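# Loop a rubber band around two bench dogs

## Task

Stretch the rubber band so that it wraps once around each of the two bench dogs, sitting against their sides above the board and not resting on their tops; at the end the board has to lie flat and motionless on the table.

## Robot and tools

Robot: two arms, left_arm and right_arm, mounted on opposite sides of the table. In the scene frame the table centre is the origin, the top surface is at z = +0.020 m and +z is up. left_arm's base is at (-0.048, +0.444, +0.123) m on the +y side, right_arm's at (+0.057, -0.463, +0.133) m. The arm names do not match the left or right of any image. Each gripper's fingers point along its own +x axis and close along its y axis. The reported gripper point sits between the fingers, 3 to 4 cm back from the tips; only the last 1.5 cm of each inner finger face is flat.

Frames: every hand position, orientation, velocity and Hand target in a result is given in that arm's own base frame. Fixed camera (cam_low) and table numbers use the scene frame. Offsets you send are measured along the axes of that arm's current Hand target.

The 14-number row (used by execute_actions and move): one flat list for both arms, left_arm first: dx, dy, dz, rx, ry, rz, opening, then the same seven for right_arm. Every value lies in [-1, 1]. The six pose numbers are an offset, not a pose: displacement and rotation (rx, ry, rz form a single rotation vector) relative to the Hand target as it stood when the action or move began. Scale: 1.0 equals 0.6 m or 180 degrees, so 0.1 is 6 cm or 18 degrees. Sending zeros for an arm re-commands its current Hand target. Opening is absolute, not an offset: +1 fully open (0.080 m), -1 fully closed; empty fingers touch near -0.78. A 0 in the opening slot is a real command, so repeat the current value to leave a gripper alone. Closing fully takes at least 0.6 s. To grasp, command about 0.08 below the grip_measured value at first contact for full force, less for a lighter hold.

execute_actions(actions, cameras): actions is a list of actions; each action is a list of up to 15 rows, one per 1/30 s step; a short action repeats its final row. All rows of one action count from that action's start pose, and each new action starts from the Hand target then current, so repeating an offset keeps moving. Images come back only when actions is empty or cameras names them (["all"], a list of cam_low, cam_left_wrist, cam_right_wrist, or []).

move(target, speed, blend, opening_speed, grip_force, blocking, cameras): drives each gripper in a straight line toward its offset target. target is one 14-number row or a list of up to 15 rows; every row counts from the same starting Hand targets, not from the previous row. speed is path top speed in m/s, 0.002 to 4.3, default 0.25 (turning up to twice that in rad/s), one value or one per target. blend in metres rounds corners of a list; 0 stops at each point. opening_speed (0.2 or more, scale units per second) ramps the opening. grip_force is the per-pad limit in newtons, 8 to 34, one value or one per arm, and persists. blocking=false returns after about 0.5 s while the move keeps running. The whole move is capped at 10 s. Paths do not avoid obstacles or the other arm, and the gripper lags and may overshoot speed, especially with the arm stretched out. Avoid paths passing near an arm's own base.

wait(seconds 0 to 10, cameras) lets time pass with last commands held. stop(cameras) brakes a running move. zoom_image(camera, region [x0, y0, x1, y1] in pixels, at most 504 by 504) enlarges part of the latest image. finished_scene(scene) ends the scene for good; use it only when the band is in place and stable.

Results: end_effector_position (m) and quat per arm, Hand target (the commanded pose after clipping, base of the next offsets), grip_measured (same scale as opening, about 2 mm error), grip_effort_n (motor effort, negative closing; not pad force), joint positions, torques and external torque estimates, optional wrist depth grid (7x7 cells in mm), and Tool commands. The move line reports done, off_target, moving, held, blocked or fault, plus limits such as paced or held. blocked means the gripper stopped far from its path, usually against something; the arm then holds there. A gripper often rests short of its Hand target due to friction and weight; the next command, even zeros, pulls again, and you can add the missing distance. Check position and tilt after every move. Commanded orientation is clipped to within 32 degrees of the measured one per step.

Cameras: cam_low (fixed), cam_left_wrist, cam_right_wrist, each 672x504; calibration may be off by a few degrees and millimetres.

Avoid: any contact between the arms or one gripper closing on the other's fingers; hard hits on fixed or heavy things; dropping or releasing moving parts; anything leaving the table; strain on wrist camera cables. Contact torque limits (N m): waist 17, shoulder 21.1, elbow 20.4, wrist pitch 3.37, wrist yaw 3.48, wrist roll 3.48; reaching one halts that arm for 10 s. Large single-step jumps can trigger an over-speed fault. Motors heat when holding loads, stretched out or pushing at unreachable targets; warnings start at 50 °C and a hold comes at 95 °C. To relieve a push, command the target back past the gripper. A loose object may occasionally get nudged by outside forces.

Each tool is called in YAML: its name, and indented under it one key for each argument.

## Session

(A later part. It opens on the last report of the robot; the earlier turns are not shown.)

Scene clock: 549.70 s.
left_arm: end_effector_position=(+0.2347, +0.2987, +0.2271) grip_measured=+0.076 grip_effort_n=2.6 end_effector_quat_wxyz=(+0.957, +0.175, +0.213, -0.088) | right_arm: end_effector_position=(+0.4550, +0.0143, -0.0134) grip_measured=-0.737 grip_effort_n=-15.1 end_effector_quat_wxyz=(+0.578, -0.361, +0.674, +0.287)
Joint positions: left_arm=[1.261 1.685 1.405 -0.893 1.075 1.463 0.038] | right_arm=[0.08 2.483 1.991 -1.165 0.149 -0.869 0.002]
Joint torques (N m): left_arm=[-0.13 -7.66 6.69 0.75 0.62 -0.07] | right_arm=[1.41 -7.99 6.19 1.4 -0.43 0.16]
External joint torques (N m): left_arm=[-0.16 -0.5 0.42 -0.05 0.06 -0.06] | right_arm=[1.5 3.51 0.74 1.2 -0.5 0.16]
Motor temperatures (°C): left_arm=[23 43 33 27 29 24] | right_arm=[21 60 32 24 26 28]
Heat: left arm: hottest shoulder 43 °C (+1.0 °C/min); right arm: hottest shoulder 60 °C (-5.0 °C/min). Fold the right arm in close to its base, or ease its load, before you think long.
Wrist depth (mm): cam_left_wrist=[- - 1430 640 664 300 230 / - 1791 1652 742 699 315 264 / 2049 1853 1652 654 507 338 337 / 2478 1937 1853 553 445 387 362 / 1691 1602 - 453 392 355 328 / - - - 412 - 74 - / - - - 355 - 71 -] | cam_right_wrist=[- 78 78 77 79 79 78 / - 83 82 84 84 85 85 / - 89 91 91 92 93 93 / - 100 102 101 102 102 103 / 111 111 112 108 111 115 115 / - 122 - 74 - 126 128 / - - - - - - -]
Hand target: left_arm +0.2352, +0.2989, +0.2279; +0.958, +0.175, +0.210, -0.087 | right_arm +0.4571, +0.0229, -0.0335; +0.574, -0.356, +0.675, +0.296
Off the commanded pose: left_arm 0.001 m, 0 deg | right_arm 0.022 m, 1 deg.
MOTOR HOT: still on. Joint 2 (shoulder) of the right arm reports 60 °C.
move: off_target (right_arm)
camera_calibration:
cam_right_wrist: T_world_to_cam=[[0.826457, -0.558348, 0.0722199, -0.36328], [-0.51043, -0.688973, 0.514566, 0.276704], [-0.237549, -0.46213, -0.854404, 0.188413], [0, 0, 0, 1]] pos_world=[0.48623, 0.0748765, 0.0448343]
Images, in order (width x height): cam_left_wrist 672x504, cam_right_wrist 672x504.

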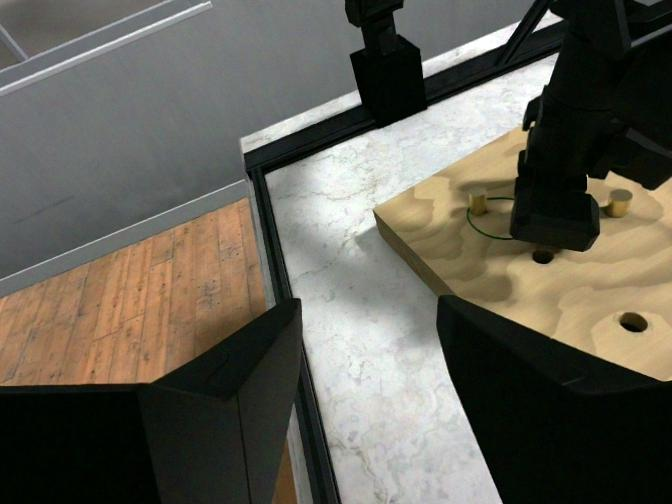

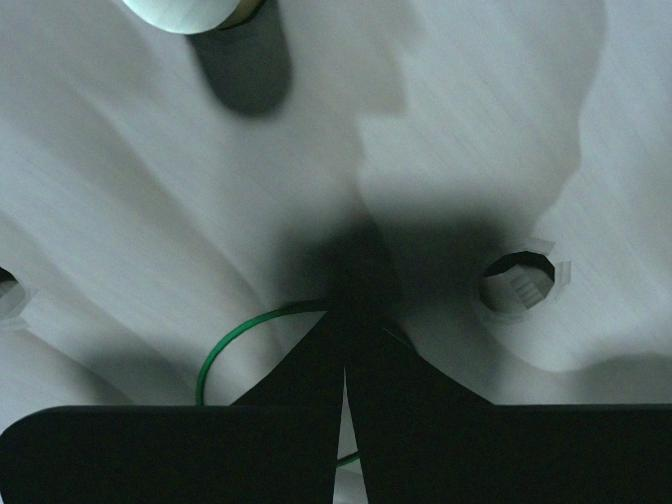

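move:
  target: [0,0,0,0,0,0,0.0761,-0.008,0.003,0.045,0,0,0,-0.74]
  speed: 0.05
  cameras: ["cam_right_wrist","cam_left_wrist"]

zoom_image:
  camera: "cam_right_wrist"
  region: [200, 240, 460, 440]

zoom_image:
  camera: "cam_left_wrist"
  region: [440, 140, 600, 260]

Scene clock: 553.43 s.
left_arm: end_effector_position=(+0.2347, +0.2987, +0.2271) grip_measured=+0.076 grip_effort_n=2.6 end_effector_quat_wxyz=(+0.957, +0.175, +0.213, -0.088) | right_arm: end_effector_position=(+0.4742, +0.0356, -0.0117) grip_measured=-0.737 grip_effort_n=-14.7 end_effector_quat_wxyz=(+0.585, -0.362, +0.670, +0.279)
Joint positions: left_arm=[1.261 1.685 1.405 -0.893 1.075 1.463 0.038] | right_arm=[0.123 2.571 2.165 -1.238 0.152 -0.817 0.002]
Joint torques (N m): left_arm=[-0.01 -7.75 6.85 0.72 0.63 -0.05] | right_arm=[1.63 -8.86 5.56 0.49 -0.71 0.18]
External joint torques (N m): left_arm=[0.03 -0.62 0.65 -0.04 0.08 -0.04] | right_arm=[1.56 3.13 0.03 0.3 -0.77 0.17]
Motor temperatures (°C): left_arm=[23 43 33 27 29 24] | right_arm=[21 59 32 25 26 28]
Heat: left arm: hottest shoulder 43 °C (+0.0 °C/min); right arm: hottest shoulder 59 °C (-7.1 °C/min). Fold the right arm in close to its base, or ease its load, before you think long.
Wrist depth (mm): cam_left_wrist=[- - 1490 642 1732 758 256 / 1440 - 1614 727 717 552 286 / 1420 2152 761 - 485 463 309 / 1955 1991 1705 - 441 393 353 / 1776 1652 1626 - - 356 329 / - - - - - 74 - / - - - 355 - 71 -] | cam_right_wrist=[- 76 79 79 80 80 78 / - - 82 84 85 86 86 / - - 91 92 93 94 95 / - 99 102 102 103 106 105 / 109 110 111 109 117 116 117 / - 121 - 74 75 129 131 / - - - - - - -]
Hand target: left_arm +0.2352, +0.2989, +0.2279; +0.958, +0.175, +0.210, -0.087 | right_arm +0.4713, +0.0465, -0.0331; +0.574, -0.356, +0.675, +0.296
Off the commanded pose: left_arm 0.001 m, 0 deg | right_arm 0.024 m, 2 deg.
MOTOR HOT: still on. Joint 2 (shoulder) of the right arm reports 59 °C.
move: off_target (right_arm)
camera_calibration:
cam_right_wrist: T_world_to_cam=[[0.819847, -0.56523, 0.0914655, -0.36384], [-0.526684, -0.681776, 0.507727, 0.307653], [-0.224624, -0.464431, -0.856649, 0.198291], [0, 0, 0, 1]] pos_world=[0.50487, 0.096189, 0.0469412]
Images, in order (width x height): cam_left_wrist 672x504, cam_right_wrist 672x504.

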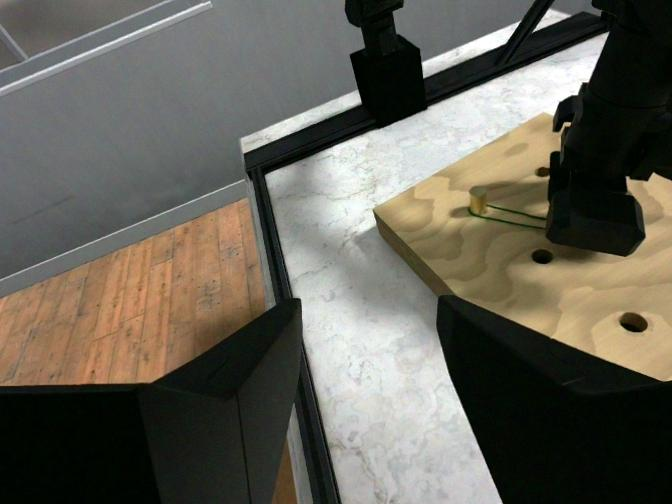

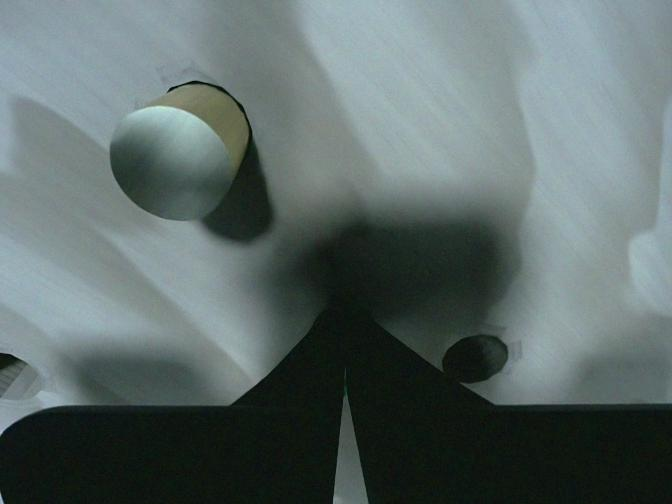

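Scaled by 1.938 from the camera's 672x504 image, which has a finer 960x720 frame.

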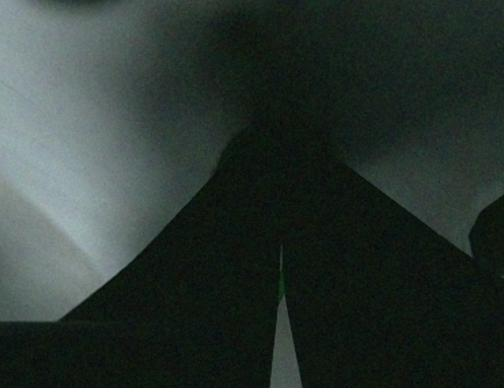

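Scaled by 3.150 from the camera's 672x504 image, which has a finer 960x720 frame.

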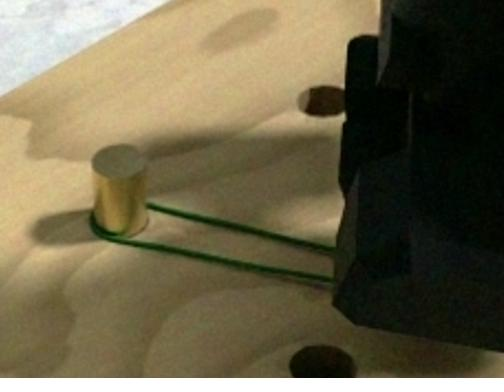

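move:
  target: [0,0,0,0,0,0,0.0761,0.002,0.003,-0.012,0,-0.09,0,-0.74]
  speed: 0.15
  cameras: ["cam_right_wrist","cam_left_wrist"]

zoom_image:
  camera: "cam_right_wrist"
  region: [200, 240, 460, 440]

zoom_image:
  camera: "cam_left_wrist"
  region: [440, 140, 600, 260]

Scene clock: 560.20 s.
left_arm: end_effector_position=(+0.2347, +0.2987, +0.2271) grip_measured=+0.076 grip_effort_n=2.6 end_effector_quat_wxyz=(+0.957, +0.175, +0.213, -0.088) | right_arm: end_effector_position=(+0.4694, +0.0276, -0.0132) grip_measured=-0.737 grip_effort_n=-14.7 end_effector_quat_wxyz=(+0.671, -0.316, +0.589, +0.321)
Joint positions: left_arm=[1.261 1.685 1.405 -0.893 1.075 1.463 0.038] | right_arm=[0.041 2.374 1.798 -0.893 -0.055 -0.892 0.002]
Joint torques (N m): left_arm=[0.02 -7.72 6.83 0.7 0.63 -0.03] | right_arm=[2.07 -9.33 2.99 2.47 -1.09 -0.13]
External joint torques (N m): left_arm=[0.07 -0.52 0.56 -0.08 0.07 -0.02] | right_arm=[2.01 1.63 -2.53 1.98 -1.02 -0.14]
Motor temperatures (°C): left_arm=[23 43 33 27 29 24] | right_arm=[22 58 32 25 26 28]
Heat: left arm: hottest shoulder 43 °C (+0.0 °C/min); right arm: hottest shoulder 58 °C (-10.1 °C/min). Fold the right arm in close to its base, or ease its load, before you think long.
Wrist depth (mm): cam_left_wrist=[1384 1511 - 612 730 269 230 / - - - 748 717 300 230 / - 1776 1806 648 506 339 387 / 2131 1955 1691 - 446 386 365 / 1837 1678 1544 - 386 356 332 / - - - - - 74 - / - - - 359 - 71 -] | cam_right_wrist=[- 93 93 94 95 97 97 / - 77 96 98 99 100 101 / - 101 102 103 103 105 106 / 104 105 106 107 108 111 111 / 109 110 111 110 113 115 117 / - 114 - 74 76 121 122 / - - - - - - -]
Hand target: left_arm +0.2352, +0.2989, +0.2279; +0.958, +0.175, +0.210, -0.087 | right_arm +0.4656, +0.0415, -0.0332; +0.664, -0.311, +0.587, +0.344
Off the commanded pose: left_arm 0.001 m, 0 deg | right_arm 0.025 m, 3 deg.
MOTOR HOT: still on. Joint 2 (shoulder) of the right arm reports 58 °C.
move: off_target (right_arm)
camera_calibration:
cam_right_wrist: T_world_to_cam=[[0.804142, -0.587634, 0.0896749, -0.356281], [-0.588284, -0.765063, 0.261916, 0.328457], [-0.0853037, -0.263372, -0.960915, 0.119873], [0, 0, 0, 1]] pos_world=[0.489952, 0.0734991, 0.0611091]
Images, in order (width x height): cam_left_wrist 672x504, cam_right_wrist 672x504.

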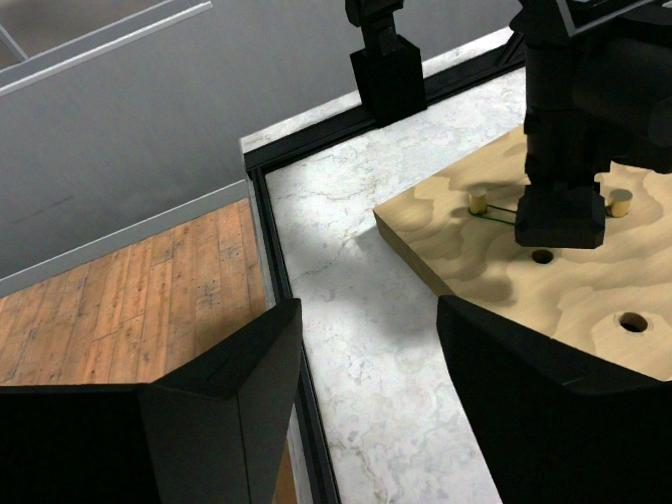

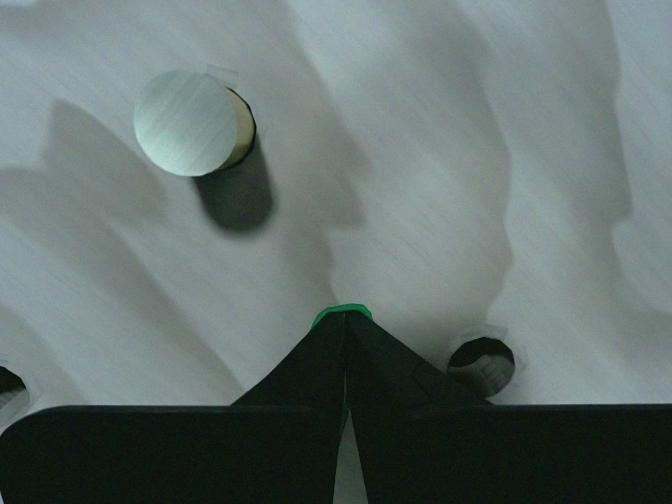

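Scaled by 1.938 from the camera's 672x504 image, which has a finer 960x720 frame.

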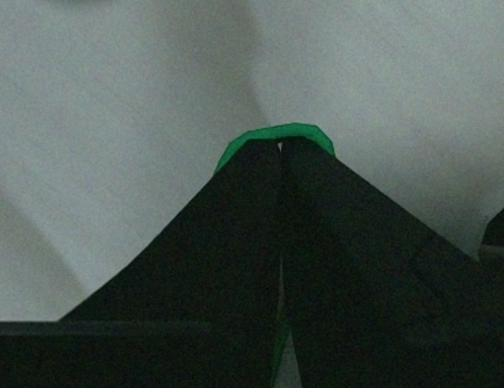

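Scaled by 3.150 from the camera's 672x504 image, which has a finer 960x720 frame.

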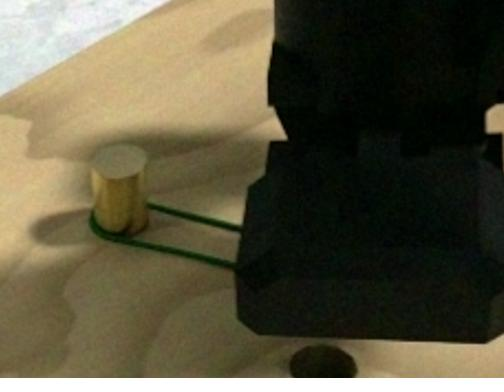

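move:
  target: [0,0,0,0,0,0,0.0761,-0.003,0.0,-0.012,0,-0.07,0,-0.74]
  speed: 0.12
  cameras: ["cam_right_wrist"]

zoom_image:
  camera: "cam_right_wrist"
  region: [200, 240, 460, 440]

Scene clock: 563.80 s.
left_arm: end_effector_position=(+0.2347, +0.2987, +0.2271) grip_measured=+0.076 grip_effort_n=2.6 end_effector_quat_wxyz=(+0.957, +0.175, +0.213, -0.088) | right_arm: end_effector_position=(+0.4676, +0.0228, -0.0139) grip_measured=-0.737 grip_effort_n=-14.7 end_effector_quat_wxyz=(+0.734, -0.275, +0.509, +0.356)
Joint positions: left_arm=[1.261 1.685 1.405 -0.893 1.075 1.463 0.038] | right_arm=[-0.031 2.276 1.582 -0.646 -0.252 -0.941 0.002]
Joint torques (N m): left_arm=[-0.01 -7.69 6.77 0.71 0.62 -0.07] | right_arm=[2.13 -8.98 3.01 1.98 -0.83 -0.16]
External joint torques (N m): left_arm=[-0.01 -0.63 0.59 -0.07 0.07 -0.05] | right_arm=[2.11 1.54 -2.57 1.28 -0.63 -0.17]
Motor temperatures (°C): left_arm=[23 43 33 27 29 24] | right_arm=[22 58 32 26 27 28]
Heat: left arm: hottest shoulder 43 °C (+0.0 °C/min); right arm: hottest shoulder 58 °C (-11.0 °C/min). Fold the right arm in close to its base, or ease its load, before you think long.
Wrist depth (mm): cam_left_wrist=[1332 1500 1567 660 630 255 221 / 1590 1718 2089 - 696 260 234 / 1853 1639 1806 - 485 332 412 / 1955 1955 1746 - 440 383 371 / 1761 1626 - - - 358 331 / - - - - - 74 - / - - - 358 - 71 -] | cam_right_wrist=[- 109 110 112 113 114 116 / 109 109 111 112 113 115 116 / 109 110 111 113 114 115 117 / 110 111 112 113 114 116 117 / 110 111 112 113 115 116 118 / - 111 - 74 - 117 118 / - - - - - - -]
Hand target: left_arm +0.2352, +0.2989, +0.2279; +0.958, +0.175, +0.210, -0.087 | right_arm +0.4614, +0.0354, -0.0322; +0.724, -0.271, +0.511, +0.376
Off the commanded pose: left_arm 0.001 m, 0 deg | right_arm 0.023 m, 3 deg.
MOTOR HOT: still on. Joint 2 (shoulder) of the right arm reports 58 °C.
move: off_target (right_arm)
camera_calibration:
cam_right_wrist: T_world_to_cam=[[0.797012, -0.597602, 0.0874306, -0.354043], [-0.601979, -0.797752, 0.0348423, 0.327843], [0.0489261, -0.0804011, -0.995561, 0.0502759], [0, 0, 0, 1]] pos_world=[0.477071, 0.054003, 0.0695841]
Images, in order (width x height): cam_right_wrist 672x504.

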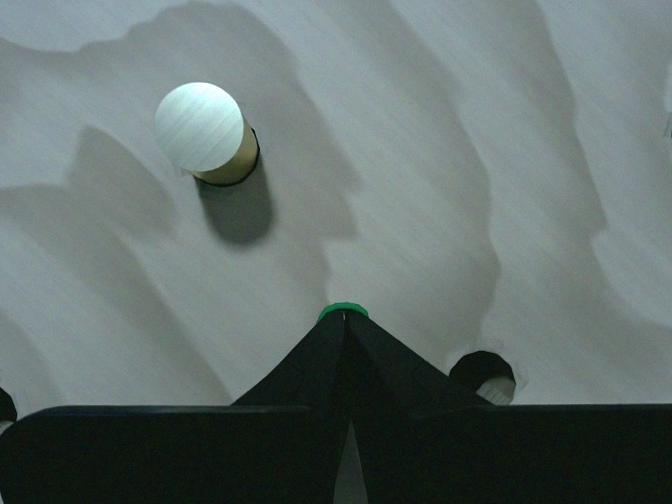

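Scaled by 1.938 from the camera's 672x504 image, which has a finer 960x720 frame.

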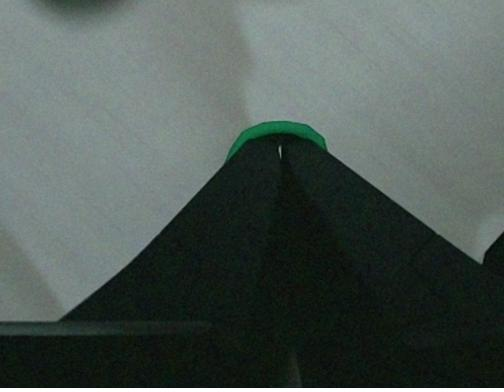

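move:
  target: [0,0,0,0,0,0,0.0761,-0.004,0.0,-0.006,0,-0.085,0,-0.74]
  speed: 0.12
  cameras: ["cam_right_wrist"]

zoom_image:
  camera: "cam_right_wrist"
  region: [200, 240, 460, 440]

Scene clock: 567.60 s.
left_arm: end_effector_position=(+0.2347, +0.2987, +0.2271) grip_measured=+0.076 grip_effort_n=2.6 end_effector_quat_wxyz=(+0.957, +0.175, +0.213, -0.088) | right_arm: end_effector_position=(+0.4664, +0.0194, -0.0165) grip_measured=-0.737 grip_effort_n=-14.7 end_effector_quat_wxyz=(+0.796, -0.222, +0.406, +0.391)
Joint positions: left_arm=[1.261 1.685 1.405 -0.893 1.075 1.463 0.038] | right_arm=[-0.114 2.23 1.391 -0.367 -0.502 -0.963 0.002]
Joint torques (N m): left_arm=[-0.02 -7.64 6.75 0.72 0.62 -0.03] | right_arm=[2.32 -9.33 2.71 1.52 -0.6 -0.13]
External joint torques (N m): left_arm=[-0.02 -0.48 0.47 -0.08 0.06 -0.02] | right_arm=[2.3 0.67 -2.63 0.65 -0.27 -0.13]
Motor temperatures (°C): left_arm=[23 43 33 27 29 24] | right_arm=[22 58 31 27 27 28]
Heat: left arm: hottest shoulder 43 °C (+0.0 °C/min); right arm: hottest shoulder 58 °C (-12.1 °C/min). Fold the right arm in close to its base, or ease its load, before you think long.
Wrist depth (mm): cam_left_wrist=[- 1511 - 605 292 293 692 / 1402 - - 720 293 253 307 / - - 2010 - 484 348 427 / 1937 1920 1776 - 443 370 373 / 1746 1678 1578 430 - 356 329 / - - - 405 371 74 - / - - - - - 71 -] | cam_right_wrist=[135 136 138 139 140 143 144 / 128 129 131 132 134 135 136 / 122 123 109 126 128 129 130 / 117 117 119 120 121 122 123 / 112 112 114 116 116 117 118 / - 109 - 74 75 114 114 / - - - - - - -]
Hand target: left_arm +0.2352, +0.2989, +0.2279; +0.958, +0.175, +0.210, -0.087 | right_arm +0.4589, +0.0321, -0.0312; +0.786, -0.219, +0.410, +0.408
Off the commanded pose: left_arm 0.001 m, 0 deg | right_arm 0.021 m, 2 deg.
MOTOR HOT: still on. Joint 2 (shoulder) of the right arm reports 58 °C.
move: off_target (right_arm)
camera_calibration:
cam_right_wrist: T_world_to_cam=[[0.790043, -0.607977, 0.0787182, -0.351632], [-0.577848, -0.781397, -0.235607, 0.308506], [0.204754, 0.140652, -0.968655, -0.0289937], [0, 0, 0, 1]] pos_world=[0.46201, 0.0313594, 0.0722809]
Images, in order (width x height): cam_right_wrist 672x504.

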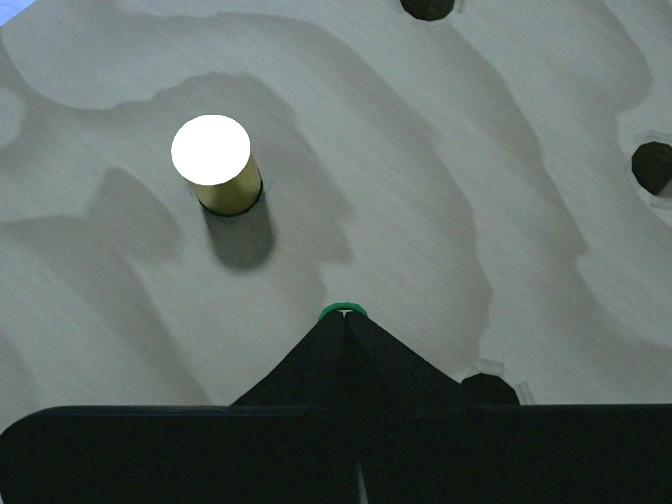

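Scaled by 1.938 from the camera's 672x504 image, which has a finer 960x720 frame.

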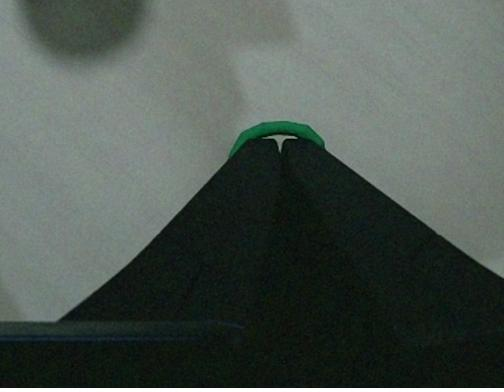

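move:
  target: [0,0,0,0,0,0,0.0761,-0.026,0.004,0.040,0,0,0,-0.74]
  speed: 0.06
  cameras: ["cam_right_wrist","cam_left_wrist"]

zoom_image:
  camera: "cam_right_wrist"
  region: [200, 240, 460, 440]

zoom_image:
  camera: "cam_left_wrist"
  region: [440, 140, 600, 260]

Scene clock: 572.20 s.
left_arm: end_effector_position=(+0.2347, +0.2987, +0.2271) grip_measured=+0.076 grip_effort_n=2.6 end_effector_quat_wxyz=(+0.957, +0.175, +0.213, -0.088) | right_arm: end_effector_position=(+0.4584, +0.0418, -0.0125) grip_measured=-0.737 grip_effort_n=-13.7 end_effector_quat_wxyz=(+0.781, -0.217, +0.417, +0.411)
Joint positions: left_arm=[1.261 1.685 1.405 -0.893 1.075 1.463 0.038] | right_arm=[-0.067 2.217 1.399 -0.425 -0.502 -0.947 0.002]
Joint torques (N m): left_arm=[0.05 -7.72 6.82 0.73 0.63 -0.02] | right_arm=[0.28 -13.06 6.28 0.34 -0.27 0.18]
External joint torques (N m): left_arm=[0.09 -0.62 0.62 -0.04 0.07 0] | right_arm=[0.35 -3.06 0.9 -0.48 0.05 0.18]
Motor temperatures (°C): left_arm=[23 43 33 27 29 24] | right_arm=[22 58 31 27 27 28]
Heat: left arm: hottest shoulder 43 °C (+0.0 °C/min); right arm: hottest shoulder 58 °C (-10.1 °C/min). Fold the right arm in close to its base, or ease its load, before you think long.
Wrist depth (mm): cam_left_wrist=[- - - 1522 295 283 764 / 1480 - - 761 685 258 305 / - - 758 - 490 351 413 / 1869 1920 1718 518 445 387 367 / 1732 1665 1522 472 385 355 331 / - - - - - 74 - / - - - 365 349 71 -] | cam_right_wrist=[197 137 137 137 136 139 136 / - 131 131 130 130 130 130 / 125 125 125 125 125 125 125 / 120 120 119 118 120 120 120 / 115 116 116 116 115 115 115 / - 112 - 74 75 111 111 / - - - - - - -]
Hand target: left_arm +0.2352, +0.2989, +0.2279; +0.958, +0.175, +0.210, -0.087 | right_arm +0.4630, +0.0425, -0.0048; +0.786, -0.219, +0.410, +0.408
Off the commanded pose: left_arm 0.001 m, 0 deg | right_arm 0.009 m, 1 deg.
MOTOR HOT: still on. Joint 2 (shoulder) of the right arm reports 58 °C.
move: off_target (right_arm)
camera_calibration:
cam_right_wrist: T_world_to_cam=[[0.81322, -0.580674, 0.0386, -0.344306], [-0.560353, -0.799212, -0.217405, 0.315278], [0.157091, 0.155168, -0.975318, -0.00545121], [0, 0, 0, 1]] pos_world=[0.45752, 0.0528905, 0.0765165]
Images, in order (width x height): cam_left_wrist 672x504, cam_right_wrist 672x504.

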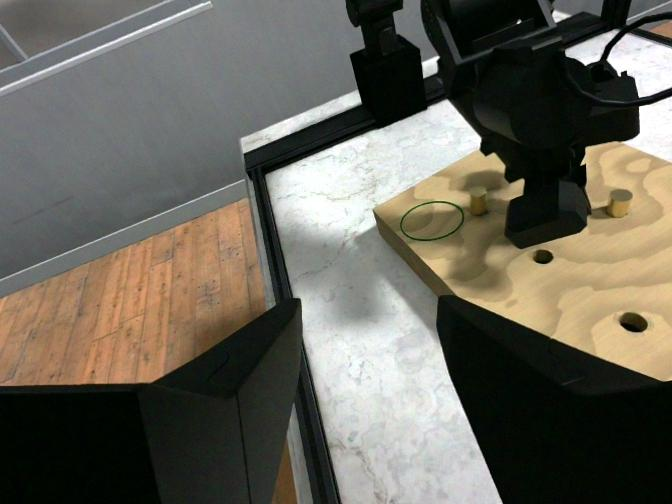

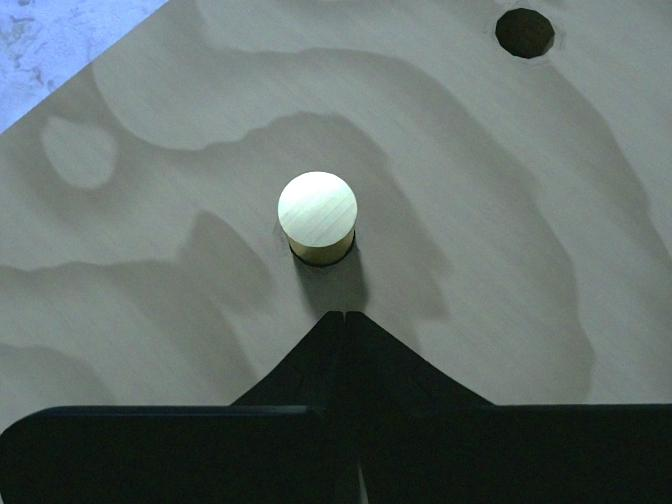

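Scaled by 1.938 from the camera's 672x504 image, which has a finer 960x720 frame.

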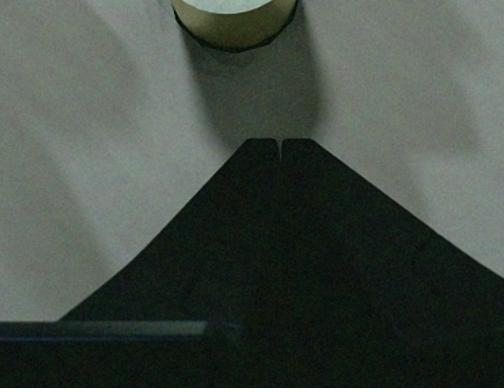

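Scaled by 3.150 from the camera's 672x504 image, which has a finer 960x720 frame.

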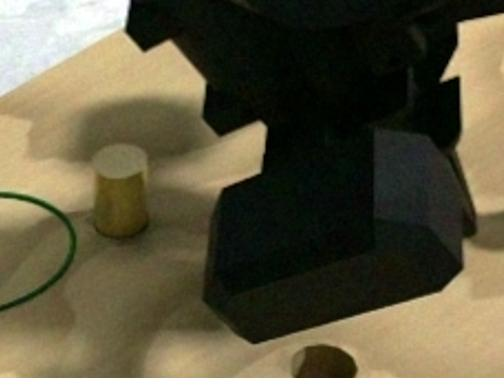

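move:
  target:
    - [0,0,0,0,0,0,0.0761,-0.0686,0,0.047,0,0,0,-0.74]
    - [0,0,0,0,0,0,0.0761,-0.29,0.009,-0.1115,0.2976,0.1784,-0.0897,-0.74]
  speed: 0.25
  blend: 0.02
  cameras: ["cam_right_wrist","cam_left_wrist"]

zoom_image:
  camera: "cam_left_wrist"
  region: [360, 120, 560, 280]

Scene clock: 598.20 s.
left_arm: end_effector_position=(+0.2347, +0.2987, +0.2271) grip_measured=+0.076 grip_effort_n=2.6 end_effector_quat_wxyz=(+0.957, +0.175, +0.213, -0.088) | right_arm: end_effector_position=(+0.3661, -0.0798, +0.0993) grip_measured=-0.737 grip_effort_n=-13.7 end_effector_quat_wxyz=(+0.704, -0.003, +0.710, +0.003)
Joint positions: left_arm=[1.261 1.685 1.405 -0.893 1.075 1.463 0.038] | right_arm=[-0.214 1.984 1.633 -1.229 0.002 -0.222 0.002]
Joint torques (N m): left_arm=[-0.01 -7.66 6.76 0.73 0.64 -0.04] | right_arm=[0.22 -9.89 7.13 -0.14 0.03 0.16]
External joint torques (N m): left_arm=[0.04 -0.51 0.51 -0.05 0.08 -0.03] | right_arm=[0.17 -1.26 1.51 -0.47 0.04 0.16]
Motor temperatures (°C): left_arm=[23 43 33 27 28 24] | right_arm=[22 61 33 25 26 28]
Heat: left arm: hottest shoulder 43 °C (+0.0 °C/min); right arm: hottest shoulder 61 °C (+1.0 °C/min). Fold the right arm in close to its base, or ease its load, before you think long.
Wrist depth (mm): cam_left_wrist=[- 1459 - 600 276 685 219 / 1691 1480 - 341 387 529 597 / - 1853 1853 - 504 464 425 / 1791 1853 1652 524 448 399 372 / 1791 1678 1555 471 385 356 329 / - - - - - 74 - / - - - - - 71 -] | cam_right_wrist=[184 185 186 187 228 234 235 / 196 197 195 198 242 250 250 / 212 210 211 212 220 267 267 / 224 226 227 228 236 286 282 / 241 241 299 237 306 308 303 / 318 320 - 74 75 329 331 / - - - - - - -]
Hand target: left_arm +0.2352, +0.2989, +0.2279; +0.958, +0.175, +0.210, -0.087 | right_arm +0.3700, -0.0803, +0.1004; +0.707, +0.000, +0.707, +0.001
Off the commanded pose: left_arm 0.001 m, 0 deg | right_arm 0.004 m, 1 deg.
MOTOR HOT: still on. Joint 2 (shoulder) of the right arm reports 61 °C.
move: done
camera_calibration:
cam_right_wrist: T_world_to_cam=[[0.0188724, -0.998858, 0.0438937, -0.0872403], [-0.928176, -0.00118369, 0.372139, 0.330454], [-0.371662, -0.0477643, -0.927139, 0.309497], [0, 0, 0, 1]] pos_world=[0.423394, -0.0719667, 0.167801]
Images, in order (width x height): cam_left_wrist 672x504, cam_right_wrist 672x504.

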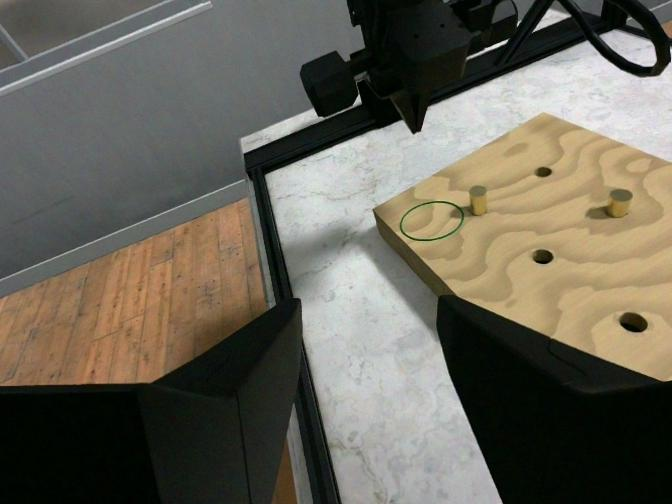

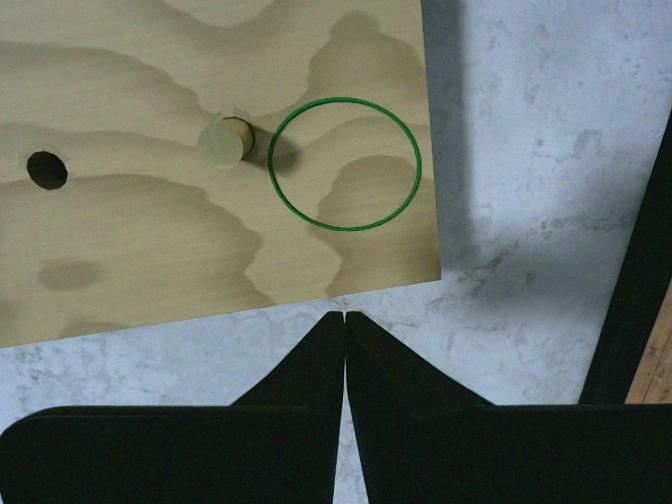

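Scaled by 2.520 from the camera's 672x504 image, which has a finer 960x720 frame.

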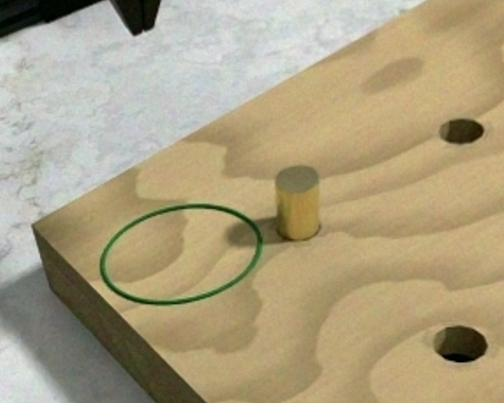

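move:
  target:
    - [0,0,0,0,0,0,0.0761,0.05,-0.031,0.055,0,0,0,-0.74]
    - [0,0,0,0,0,0,0.0761,0.185,-0.031,0.055,0,0,0,-0.74]
  speed: 0.18
  blend: 0.02
  cameras: ["cam_right_wrist"]

Scene clock: 612.97 s.
left_arm: end_effector_position=(+0.2347, +0.2987, +0.2271) grip_measured=+0.076 grip_effort_n=2.6 end_effector_quat_wxyz=(+0.957, +0.175, +0.213, -0.088) | right_arm: end_effector_position=(+0.4047, -0.0998, -0.0050) grip_measured=-0.737 grip_effort_n=-13.7 end_effector_quat_wxyz=(+0.710, +0.001, +0.704, -0.004)
Joint positions: left_arm=[1.261 1.685 1.405 -0.893 1.075 1.463 0.038] | right_arm=[-0.241 2.234 1.593 -0.921 0.003 -0.234 0.002]
Joint torques (N m): left_arm=[-0.06 -7.66 6.79 0.71 0.63 -0.03] | right_arm=[0.06 -11.06 4.21 0.39 0.02 -0.13]
External joint torques (N m): left_arm=[-0.1 -0.51 0.57 -0.06 0.09 -0.02] | right_arm=[0.06 -0.99 -1.12 0.04 0.03 -0.13]
Motor temperatures (°C): left_arm=[23 43 33 27 28 24] | right_arm=[21 61 33 25 26 28]
Heat: left arm: hottest shoulder 43 °C (+0.0 °C/min); right arm: hottest shoulder 61 °C (+1.0 °C/min). Fold the right arm in close to its base, or ease its load, before you think long.
Wrist depth (mm): cam_left_wrist=[- 1323 - 271 266 810 758 / - - - 730 250 496 - / - 1806 717 516 318 448 425 / 2069 1853 1821 - 437 401 365 / 1791 1665 1511 - - 356 328 / - - - 414 - 74 - / - - - 344 - 71 -] | cam_right_wrist=[- 92 93 93 137 137 140 / - 97 97 98 143 149 150 / - 103 104 105 108 157 159 / 110 110 110 112 116 169 170 / - 117 119 117 175 181 183 / - 126 - 74 75 193 194 / - - - - - - -]
Hand target: left_arm +0.2352, +0.2989, +0.2279; +0.958, +0.175, +0.210, -0.087 | right_arm +0.4030, -0.0987, -0.0106; +0.707, +0.000, +0.707, +0.001
Off the commanded pose: left_arm 0.001 m, 0 deg | right_arm 0.006 m, 1 deg.
MOTOR HOT: still on. Joint 2 (shoulder) of the right arm reports 61 °C.
move: done
camera_calibration:
cam_right_wrist: T_world_to_cam=[[0.00360332, -0.998758, 0.0496905, -0.0971141], [-0.934463, 0.0143291, 0.355773, 0.409086], [-0.356043, -0.0477158, -0.933251, 0.219917], [0, 0, 0, 1]] pos_world=[0.460925, -0.0923618, 0.0645219]
Images, in order (width x height): cam_right_wrist 672x504.

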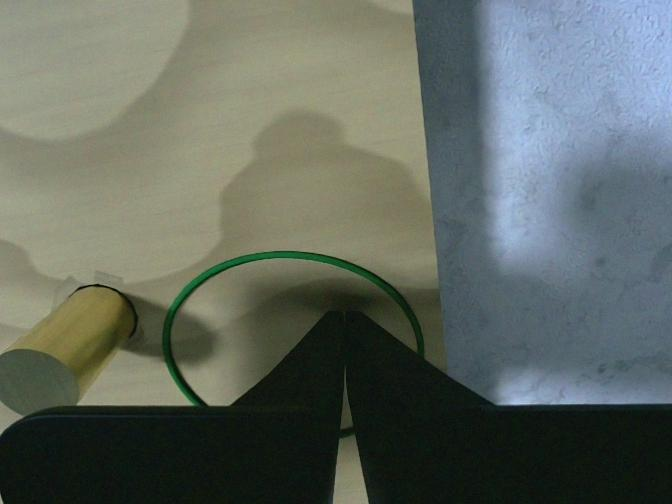

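move:
  target:
    - [0,0,0,0,0,0,0.0761,0.026,0,-0.012,0,0,0,-0.74]
    - [0,0,0,0,0,0,0.0761,0.028,-0.075,-0.012,0,0,0,-0.74]
  speed: 0.1
  cameras: ["cam_right_wrist"]

Scene clock: 617.23 s.
left_arm: end_effector_position=(+0.2347, +0.2987, +0.2271) grip_measured=+0.076 grip_effort_n=2.6 end_effector_quat_wxyz=(+0.957, +0.175, +0.213, -0.088) | right_arm: end_effector_position=(+0.3935, -0.1441, -0.0255) grip_measured=-0.738 grip_effort_n=-10.9 end_effector_quat_wxyz=(+0.706, +0.002, +0.708, -0.003)
Joint positions: left_arm=[1.261 1.685 1.405 -0.893 1.075 1.463 0.038] | right_arm=[-0.35 2.283 1.589 -0.878 0.003 -0.343 0.002]
Joint torques (N m): left_arm=[-0.04 -7.72 6.78 0.74 0.63 -0.03] | right_arm=[0.3 -10.94 6 -0.11 -0.02 -0.11]
External joint torques (N m): left_arm=[-0.04 -0.54 0.51 -0.05 0.08 -0.02] | right_arm=[0.3 -0.86 0.82 -0.47 0 -0.11]
Motor temperatures (°C): left_arm=[23 43 33 27 28 24] | right_arm=[21 61 33 25 26 28]
Heat: left arm: hottest shoulder 43 °C (+0.0 °C/min); right arm: hottest shoulder 61 °C (+3.0 °C/min). Fold the right arm in close to its base, or ease its load, before you think long.
Wrist depth (mm): cam_left_wrist=[1366 - 1459 272 1718 683 1821 / 1480 1440 - 295 696 518 - / - - 756 276 359 466 422 / 1955 1837 1718 - 425 401 371 / 1776 1652 1602 467 - 349 330 / - - - 388 - 74 - / - - - 348 337 71 -] | cam_right_wrist=[- 73 104 119 121 119 120 / - 78 94 127 126 127 128 / - 83 85 134 134 136 136 / - 88 90 142 145 145 149 / - 95 96 141 156 157 158 / - 102 - 74 - 167 168 / - - - - - - -]
Hand target: left_arm +0.2352, +0.2989, +0.2279; +0.958, +0.175, +0.210, -0.087 | right_arm +0.3959, -0.1438, -0.0274; +0.707, +0.000, +0.707, +0.001
Off the commanded pose: left_arm 0.001 m, 0 deg | right_arm 0.003 m, 1 deg.
MOTOR HOT: still on. Joint 2 (shoulder) of the right arm reports 61 °C.
move: done
camera_calibration:
cam_right_wrist: T_world_to_cam=[[0.00393193, -0.998889, 0.0469634, -0.140431], [-0.930693, 0.0135232, 0.365552, 0.405136], [-0.365781, -0.0451458, -0.929606, 0.198915], [0, 0, 0, 1]] pos_world=[0.450368, -0.136773, 0.0434095]
Images, in order (width x height): cam_right_wrist 672x504.

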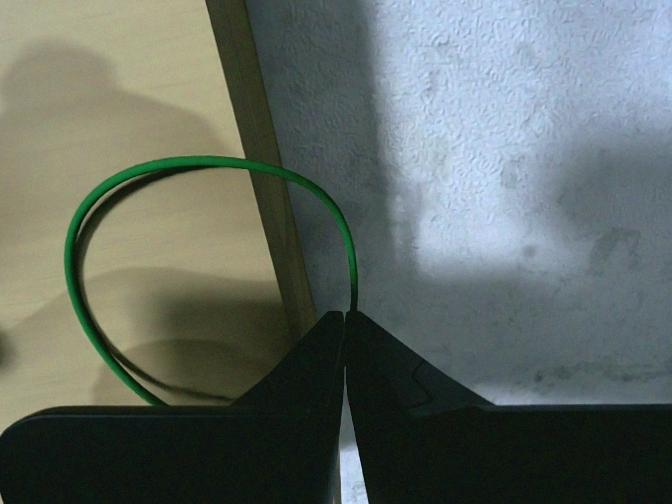

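move:
  target: [0,0,0,0,0,0,0.0761,0,-0.025,0,0,0,0,-0.74]
  speed: 0.1

move:
  target: [0,0,0,0,0,0,0.0761,-0.05,0,0,0,0,0,-0.74]
  speed: 0.15
  cameras: ["cam_right_wrist","cam_left_wrist"]

zoom_image:
  camera: "cam_left_wrist"
  region: [340, 120, 560, 300]

Scene clock: 624.13 s.
left_arm: end_effector_position=(+0.2347, +0.2987, +0.2271) grip_measured=+0.076 grip_effort_n=2.6 end_effector_quat_wxyz=(+0.957, +0.175, +0.213, -0.088) | right_arm: end_effector_position=(+0.3930, -0.1585, -0.0243) grip_measured=-0.738 grip_effort_n=-10.9 end_effector_quat_wxyz=(+0.707, +0.001, +0.707, -0.004)
Joint positions: left_arm=[1.261 1.685 1.405 -0.893 1.075 1.463 0.038] | right_arm=[-0.382 2.296 1.618 -0.891 0.003 -0.375 0.002]
Joint torques (N m): left_arm=[-0.06 -7.82 6.66 0.7 0.66 -0.03] | right_arm=[0.06 -10.52 6.49 -0.16 -0.03 -0.1]
External joint torques (N m): left_arm=[-0.07 -0.82 0.49 -0.08 0.12 -0.02] | right_arm=[0.13 -0.27 1.3 -0.49 -0.02 -0.1]
Motor temperatures (°C): left_arm=[23 43 33 27 28 24] | right_arm=[21 62 33 25 26 28]
Heat: left arm: hottest shoulder 43 °C (+0.0 °C/min); right arm: hottest shoulder 62 °C (+4.1 °C/min). Fold the right arm in close to its base, or ease its load, before you think long.
Wrist depth (mm): cam_left_wrist=[1806 1665 283 277 692 708 699 / - 1366 1602 291 656 625 - / - - 1902 283 407 460 424 / 1886 1937 1678 379 422 400 372 / 1732 1639 1567 - - 352 329 / - - - - - 74 - / - - - - - 71 -] | cam_right_wrist=[- 81 119 118 120 119 121 / - 81 125 127 127 128 129 / - 85 117 136 136 137 137 / - 90 121 145 146 147 149 / - 96 109 151 157 158 159 / - 103 - 74 - 168 169 / - - - - - - -]
Hand target: left_arm +0.2352, +0.2989, +0.2279; +0.958, +0.175, +0.210, -0.087 | right_arm +0.3958, -0.1587, -0.0274; +0.707, +0.000, +0.707, +0.001
Off the commanded pose: left_arm 0.001 m, 0 deg | right_arm 0.004 m, 1 deg.
MOTOR HOT: still on. Joint 2 (shoulder) of the right arm reports 62 °C.
move: done

Scene clock: 625.23 s.
left_arm: end_effector_position=(+0.2347, +0.2987, +0.2271) grip_measured=+0.076 grip_effort_n=2.1 end_effector_quat_wxyz=(+0.957, +0.175, +0.213, -0.088) | right_arm: end_effector_position=(+0.3903, -0.1574, -0.0058) grip_measured=-0.738 grip_effort_n=-10.9 end_effector_quat_wxyz=(+0.698, +0.005, +0.716, +0.000)
Joint positions: left_arm=[1.261 1.685 1.405 -0.893 1.075 1.463 0.038] | right_arm=[-0.382 2.28 1.668 -0.987 0.003 -0.375 0.002]
Joint torques (N m): left_arm=[-0.05 -7.78 6.78 0.7 0.63 -0.02] | right_arm=[0.08 -13.89 6.41 -0.2 0 -0.1]
External joint torques (N m): left_arm=[0 -0.63 0.53 -0.08 0.07 -0.01] | right_arm=[0.15 -3.7 1.17 -0.47 0.01 -0.1]
Motor temperatures (°C): left_arm=[23 43 33 27 28 24] | right_arm=[21 62 33 25 26 28]
Heat: left arm: hottest shoulder 43 °C (+0.0 °C/min); right arm: hottest shoulder 62 °C (+4.1 °C/min). Fold the right arm in close to its base, or ease its load, before you think long.
Wrist depth (mm): cam_left_wrist=[1349 - 265 265 582 - 1761 / 1440 - 1718 275 706 646 - / - - 1920 277 392 466 423 / 1626 1937 1705 531 431 401 370 / 1718 1678 1522 463 - 352 329 / - - - - - 74 - / - - - 348 - 71 -] | cam_right_wrist=[- 91 133 135 134 137 135 / - 95 133 143 144 144 144 / - 102 126 154 154 154 155 / - 110 114 166 166 166 166 / 119 119 121 173 179 180 178 / - 127 - 74 75 193 187 / - - - - - - -]
Hand target: left_arm +0.2352, +0.2989, +0.2279; +0.958, +0.175, +0.210, -0.087 | right_arm +0.3958, -0.1588, +0.0025; +0.707, +0.000, +0.707, +0.001
Off the commanded pose: left_arm 0.001 m, 0 deg | right_arm 0.010 m, 2 deg.
MOTOR HOT: still on. Joint 2 (shoulder) of the right arm reports 62 °C.
move: off_target (right_arm)
camera_calibration:
cam_right_wrist: T_world_to_cam=[[0.00479293, -0.999306, 0.0369317, -0.155243], [-0.921383, 0.00993979, 0.388528, 0.39117], [-0.388626, -0.0358905, -0.920696, 0.225944], [0, 0, 0, 1]] pos_world=[0.448969, -0.150914, 0.061779]
Images, in order (width x height): cam_left_wrist 672x504, cam_right_wrist 672x504.

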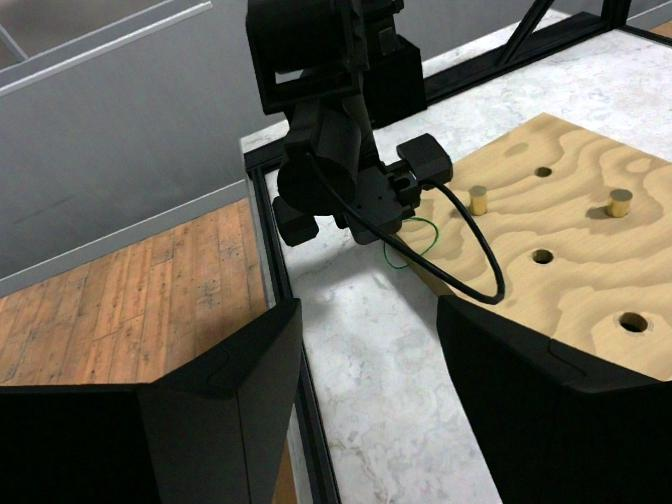

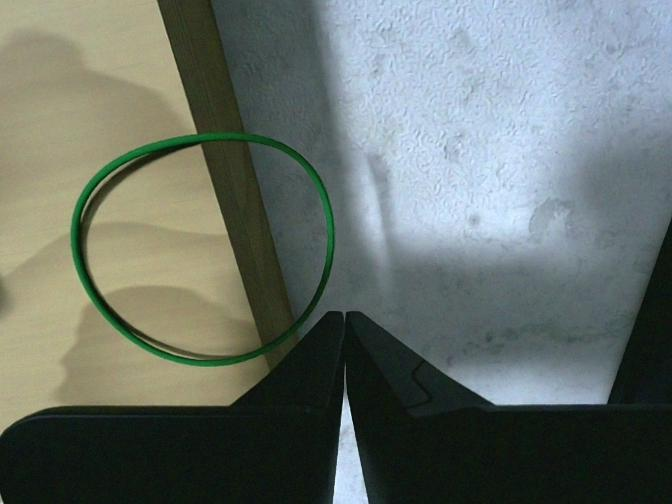

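Scaled by 2.291 from the camera's 672x504 image, which has a finer 960x720 frame.

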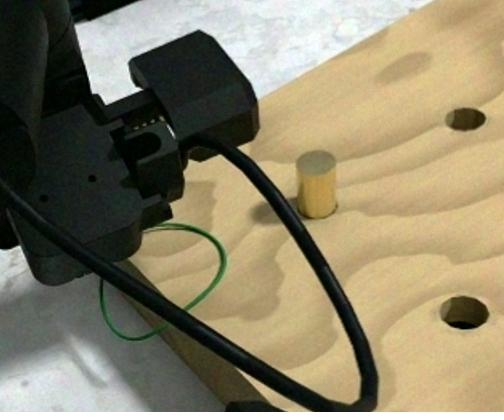

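move:
  target: [0,0,0,0,0,0,0.0761,-0.005,0.004,0.045,0,0,0,-0.42]
  speed: 0.1
  cameras: ["cam_right_wrist"]

Scene clock: 630.57 s.
left_arm: end_effector_position=(+0.2347, +0.2987, +0.2271) grip_measured=+0.076 grip_effort_n=2.6 end_effector_quat_wxyz=(+0.957, +0.175, +0.213, -0.088) | right_arm: end_effector_position=(+0.4199, -0.1559, +0.0089) grip_measured=-0.424 grip_effort_n=16.5 end_effector_quat_wxyz=(+0.707, -0.004, +0.707, +0.002)
Joint positions: left_arm=[1.261 1.685 1.405 -0.893 1.075 1.463 0.038] | right_arm=[-0.354 2.343 1.841 -1.068 0.003 -0.363 0.016]
Joint torques (N m): left_arm=[-0.08 -7.62 6.71 0.71 0.66 -0.04] | right_arm=[0 -11.14 6.86 -0.18 -0.04 0.17]
External joint torques (N m): left_arm=[-0.05 -0.48 0.46 -0.08 0.11 -0.03] | right_arm=[0 -0.21 1.29 -0.52 -0.02 0.17]
Motor temperatures (°C): left_arm=[23 43 33 27 28 24] | right_arm=[21 62 33 24 26 28]
Heat: left arm: hottest shoulder 43 °C (+0.0 °C/min); right arm: hottest shoulder 62 °C (+5.0 °C/min). Fold the right arm in close to its base, or ease its load, before you think long.
Wrist depth (mm): cam_left_wrist=[1533 1614 251 240 - 717 2110 / 2316 1578 262 247 685 521 - / 1955 - 2131 240 345 464 423 / 1886 1853 1761 349 428 401 370 / 1853 1602 1555 443 - 347 329 / - - - 411 - 74 - / - - - 364 350 71 -] | cam_right_wrist=[- 103 145 147 148 149 149 / 108 108 153 157 157 158 160 / - 115 150 167 168 169 170 / 123 124 129 179 180 182 179 / 132 133 135 190 189 195 187 / - 142 - 100 80 208 187 / - - - 228 - - -]
Hand target: left_arm +0.2352, +0.2989, +0.2279; +0.958, +0.175, +0.210, -0.087 | right_arm +0.4228, -0.1563, +0.0055; +0.707, +0.000, +0.707, +0.001
Off the commanded pose: left_arm 0.001 m, 0 deg | right_arm 0.005 m, 0 deg.
MOTOR HOT: still on. Joint 2 (shoulder) of the right arm reports 62 °C.
move: done
camera_calibration:
cam_right_wrist: T_world_to_cam=[[0.0192415, -0.998691, 0.0473933, -0.160423], [-0.931202, -0.000643592, 0.364503, 0.415373], [-0.363995, -0.0511463, -0.929995, 0.238402], [0, 0, 0, 1]] pos_world=[0.47666, -0.147752, 0.0779109]
Images, in order (width x height): cam_right_wrist 672x504.

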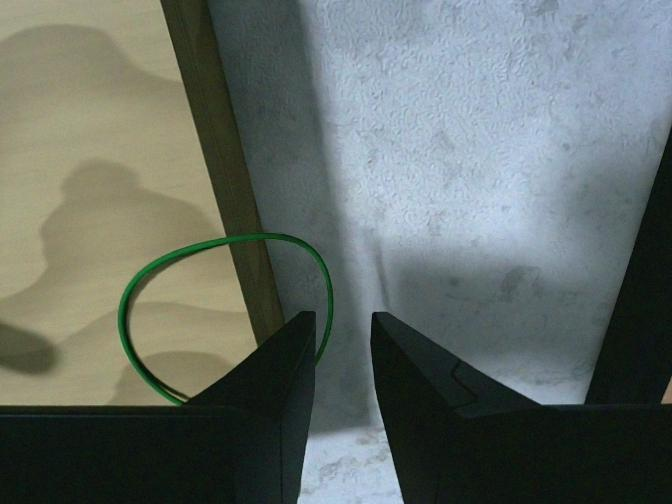

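move:
  target:
    - [0,0,0,0,0,0,0.0761,0,0,0.015,0,0,0,-0.42]
    - [0,0,0,0,0,0,0.0761,0.036,0,0.015,0,0,0,-0.42]
  speed: 0.1
  cameras: ["cam_right_wrist"]

Scene clock: 640.03 s.
left_arm: end_effector_position=(+0.2347, +0.2987, +0.2271) grip_measured=+0.076 grip_effort_n=2.6 end_effector_quat_wxyz=(+0.957, +0.175, +0.213, -0.088) | right_arm: end_effector_position=(+0.4339, -0.1592, -0.0074) grip_measured=-0.424 grip_effort_n=17.0 end_effector_quat_wxyz=(+0.712, -0.005, +0.702, -0.001)
Joint positions: left_arm=[1.261 1.685 1.405 -0.893 1.075 1.463 0.038] | right_arm=[-0.351 2.408 1.889 -1.036 0.003 -0.355 0.016]
Joint torques (N m): left_arm=[-0.09 -7.86 6.76 0.71 0.63 -0.04] | right_arm=[0.36 -11.88 4.07 0.44 -0.04 0.13]
External joint torques (N m): left_arm=[-0.08 -0.73 0.55 -0.06 0.08 -0.03] | right_arm=[0.37 -0.72 -1.44 0.08 -0.03 0.13]
Motor temperatures (°C): left_arm=[23 43 33 27 28 24] | right_arm=[21 65 33 24 26 28]
Heat: left arm: hottest shoulder 43 °C (+0.0 °C/min); right arm: hottest shoulder 65 °C (+6.1 °C/min). Fold the right arm in close to its base, or ease its load, before you think long.
Wrist depth (mm): cam_left_wrist=[1459 - 240 236 611 717 725 / - 1533 1718 253 670 485 - / 1937 1732 750 234 359 466 424 / 1973 1937 1665 261 405 401 372 / 1776 1665 1567 469 - 349 328 / - - - - - 74 - / - - - 364 349 71 -] | cam_right_wrist=[- 98 133 133 134 136 135 / - 95 140 141 142 143 144 / - 100 147 150 151 152 153 / 105 105 155 161 162 163 164 / 112 112 117 168 171 175 173 / - 118 - 93 80 186 182 / - - - 202 - - -]
Hand target: left_arm +0.2352, +0.2989, +0.2279; +0.958, +0.175, +0.210, -0.087 | right_arm +0.4318, -0.1564, -0.0160; +0.707, +0.000, +0.707, +0.001
Off the commanded pose: left_arm 0.001 m, 0 deg | right_arm 0.009 m, 1 deg.
MOTOR HOT: still on. Joint 2 (shoulder) of the right arm reports 65 °C.
move: off_target (right_arm)
camera_calibration:
cam_right_wrist: T_world_to_cam=[[0.0146219, -0.998484, 0.053056, -0.161072], [-0.936524, 0.00491347, 0.350569, 0.437413], [-0.350298, -0.0548142, -0.935033, 0.221516], [0, 0, 0, 1]] pos_world=[0.489599, -0.150834, 0.0623278]
Images, in order (width x height): cam_right_wrist 672x504.

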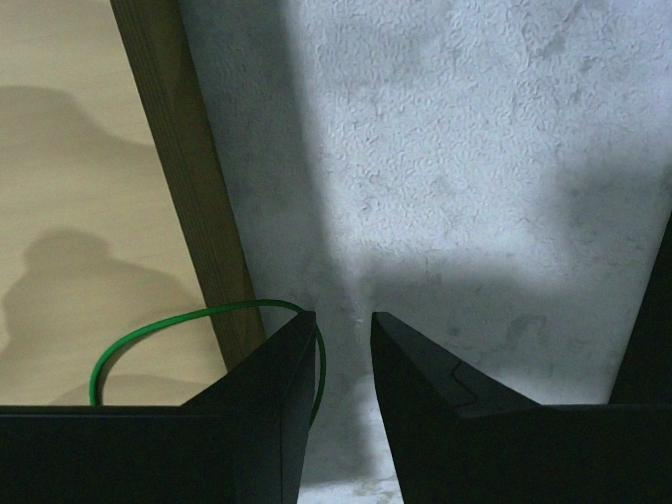

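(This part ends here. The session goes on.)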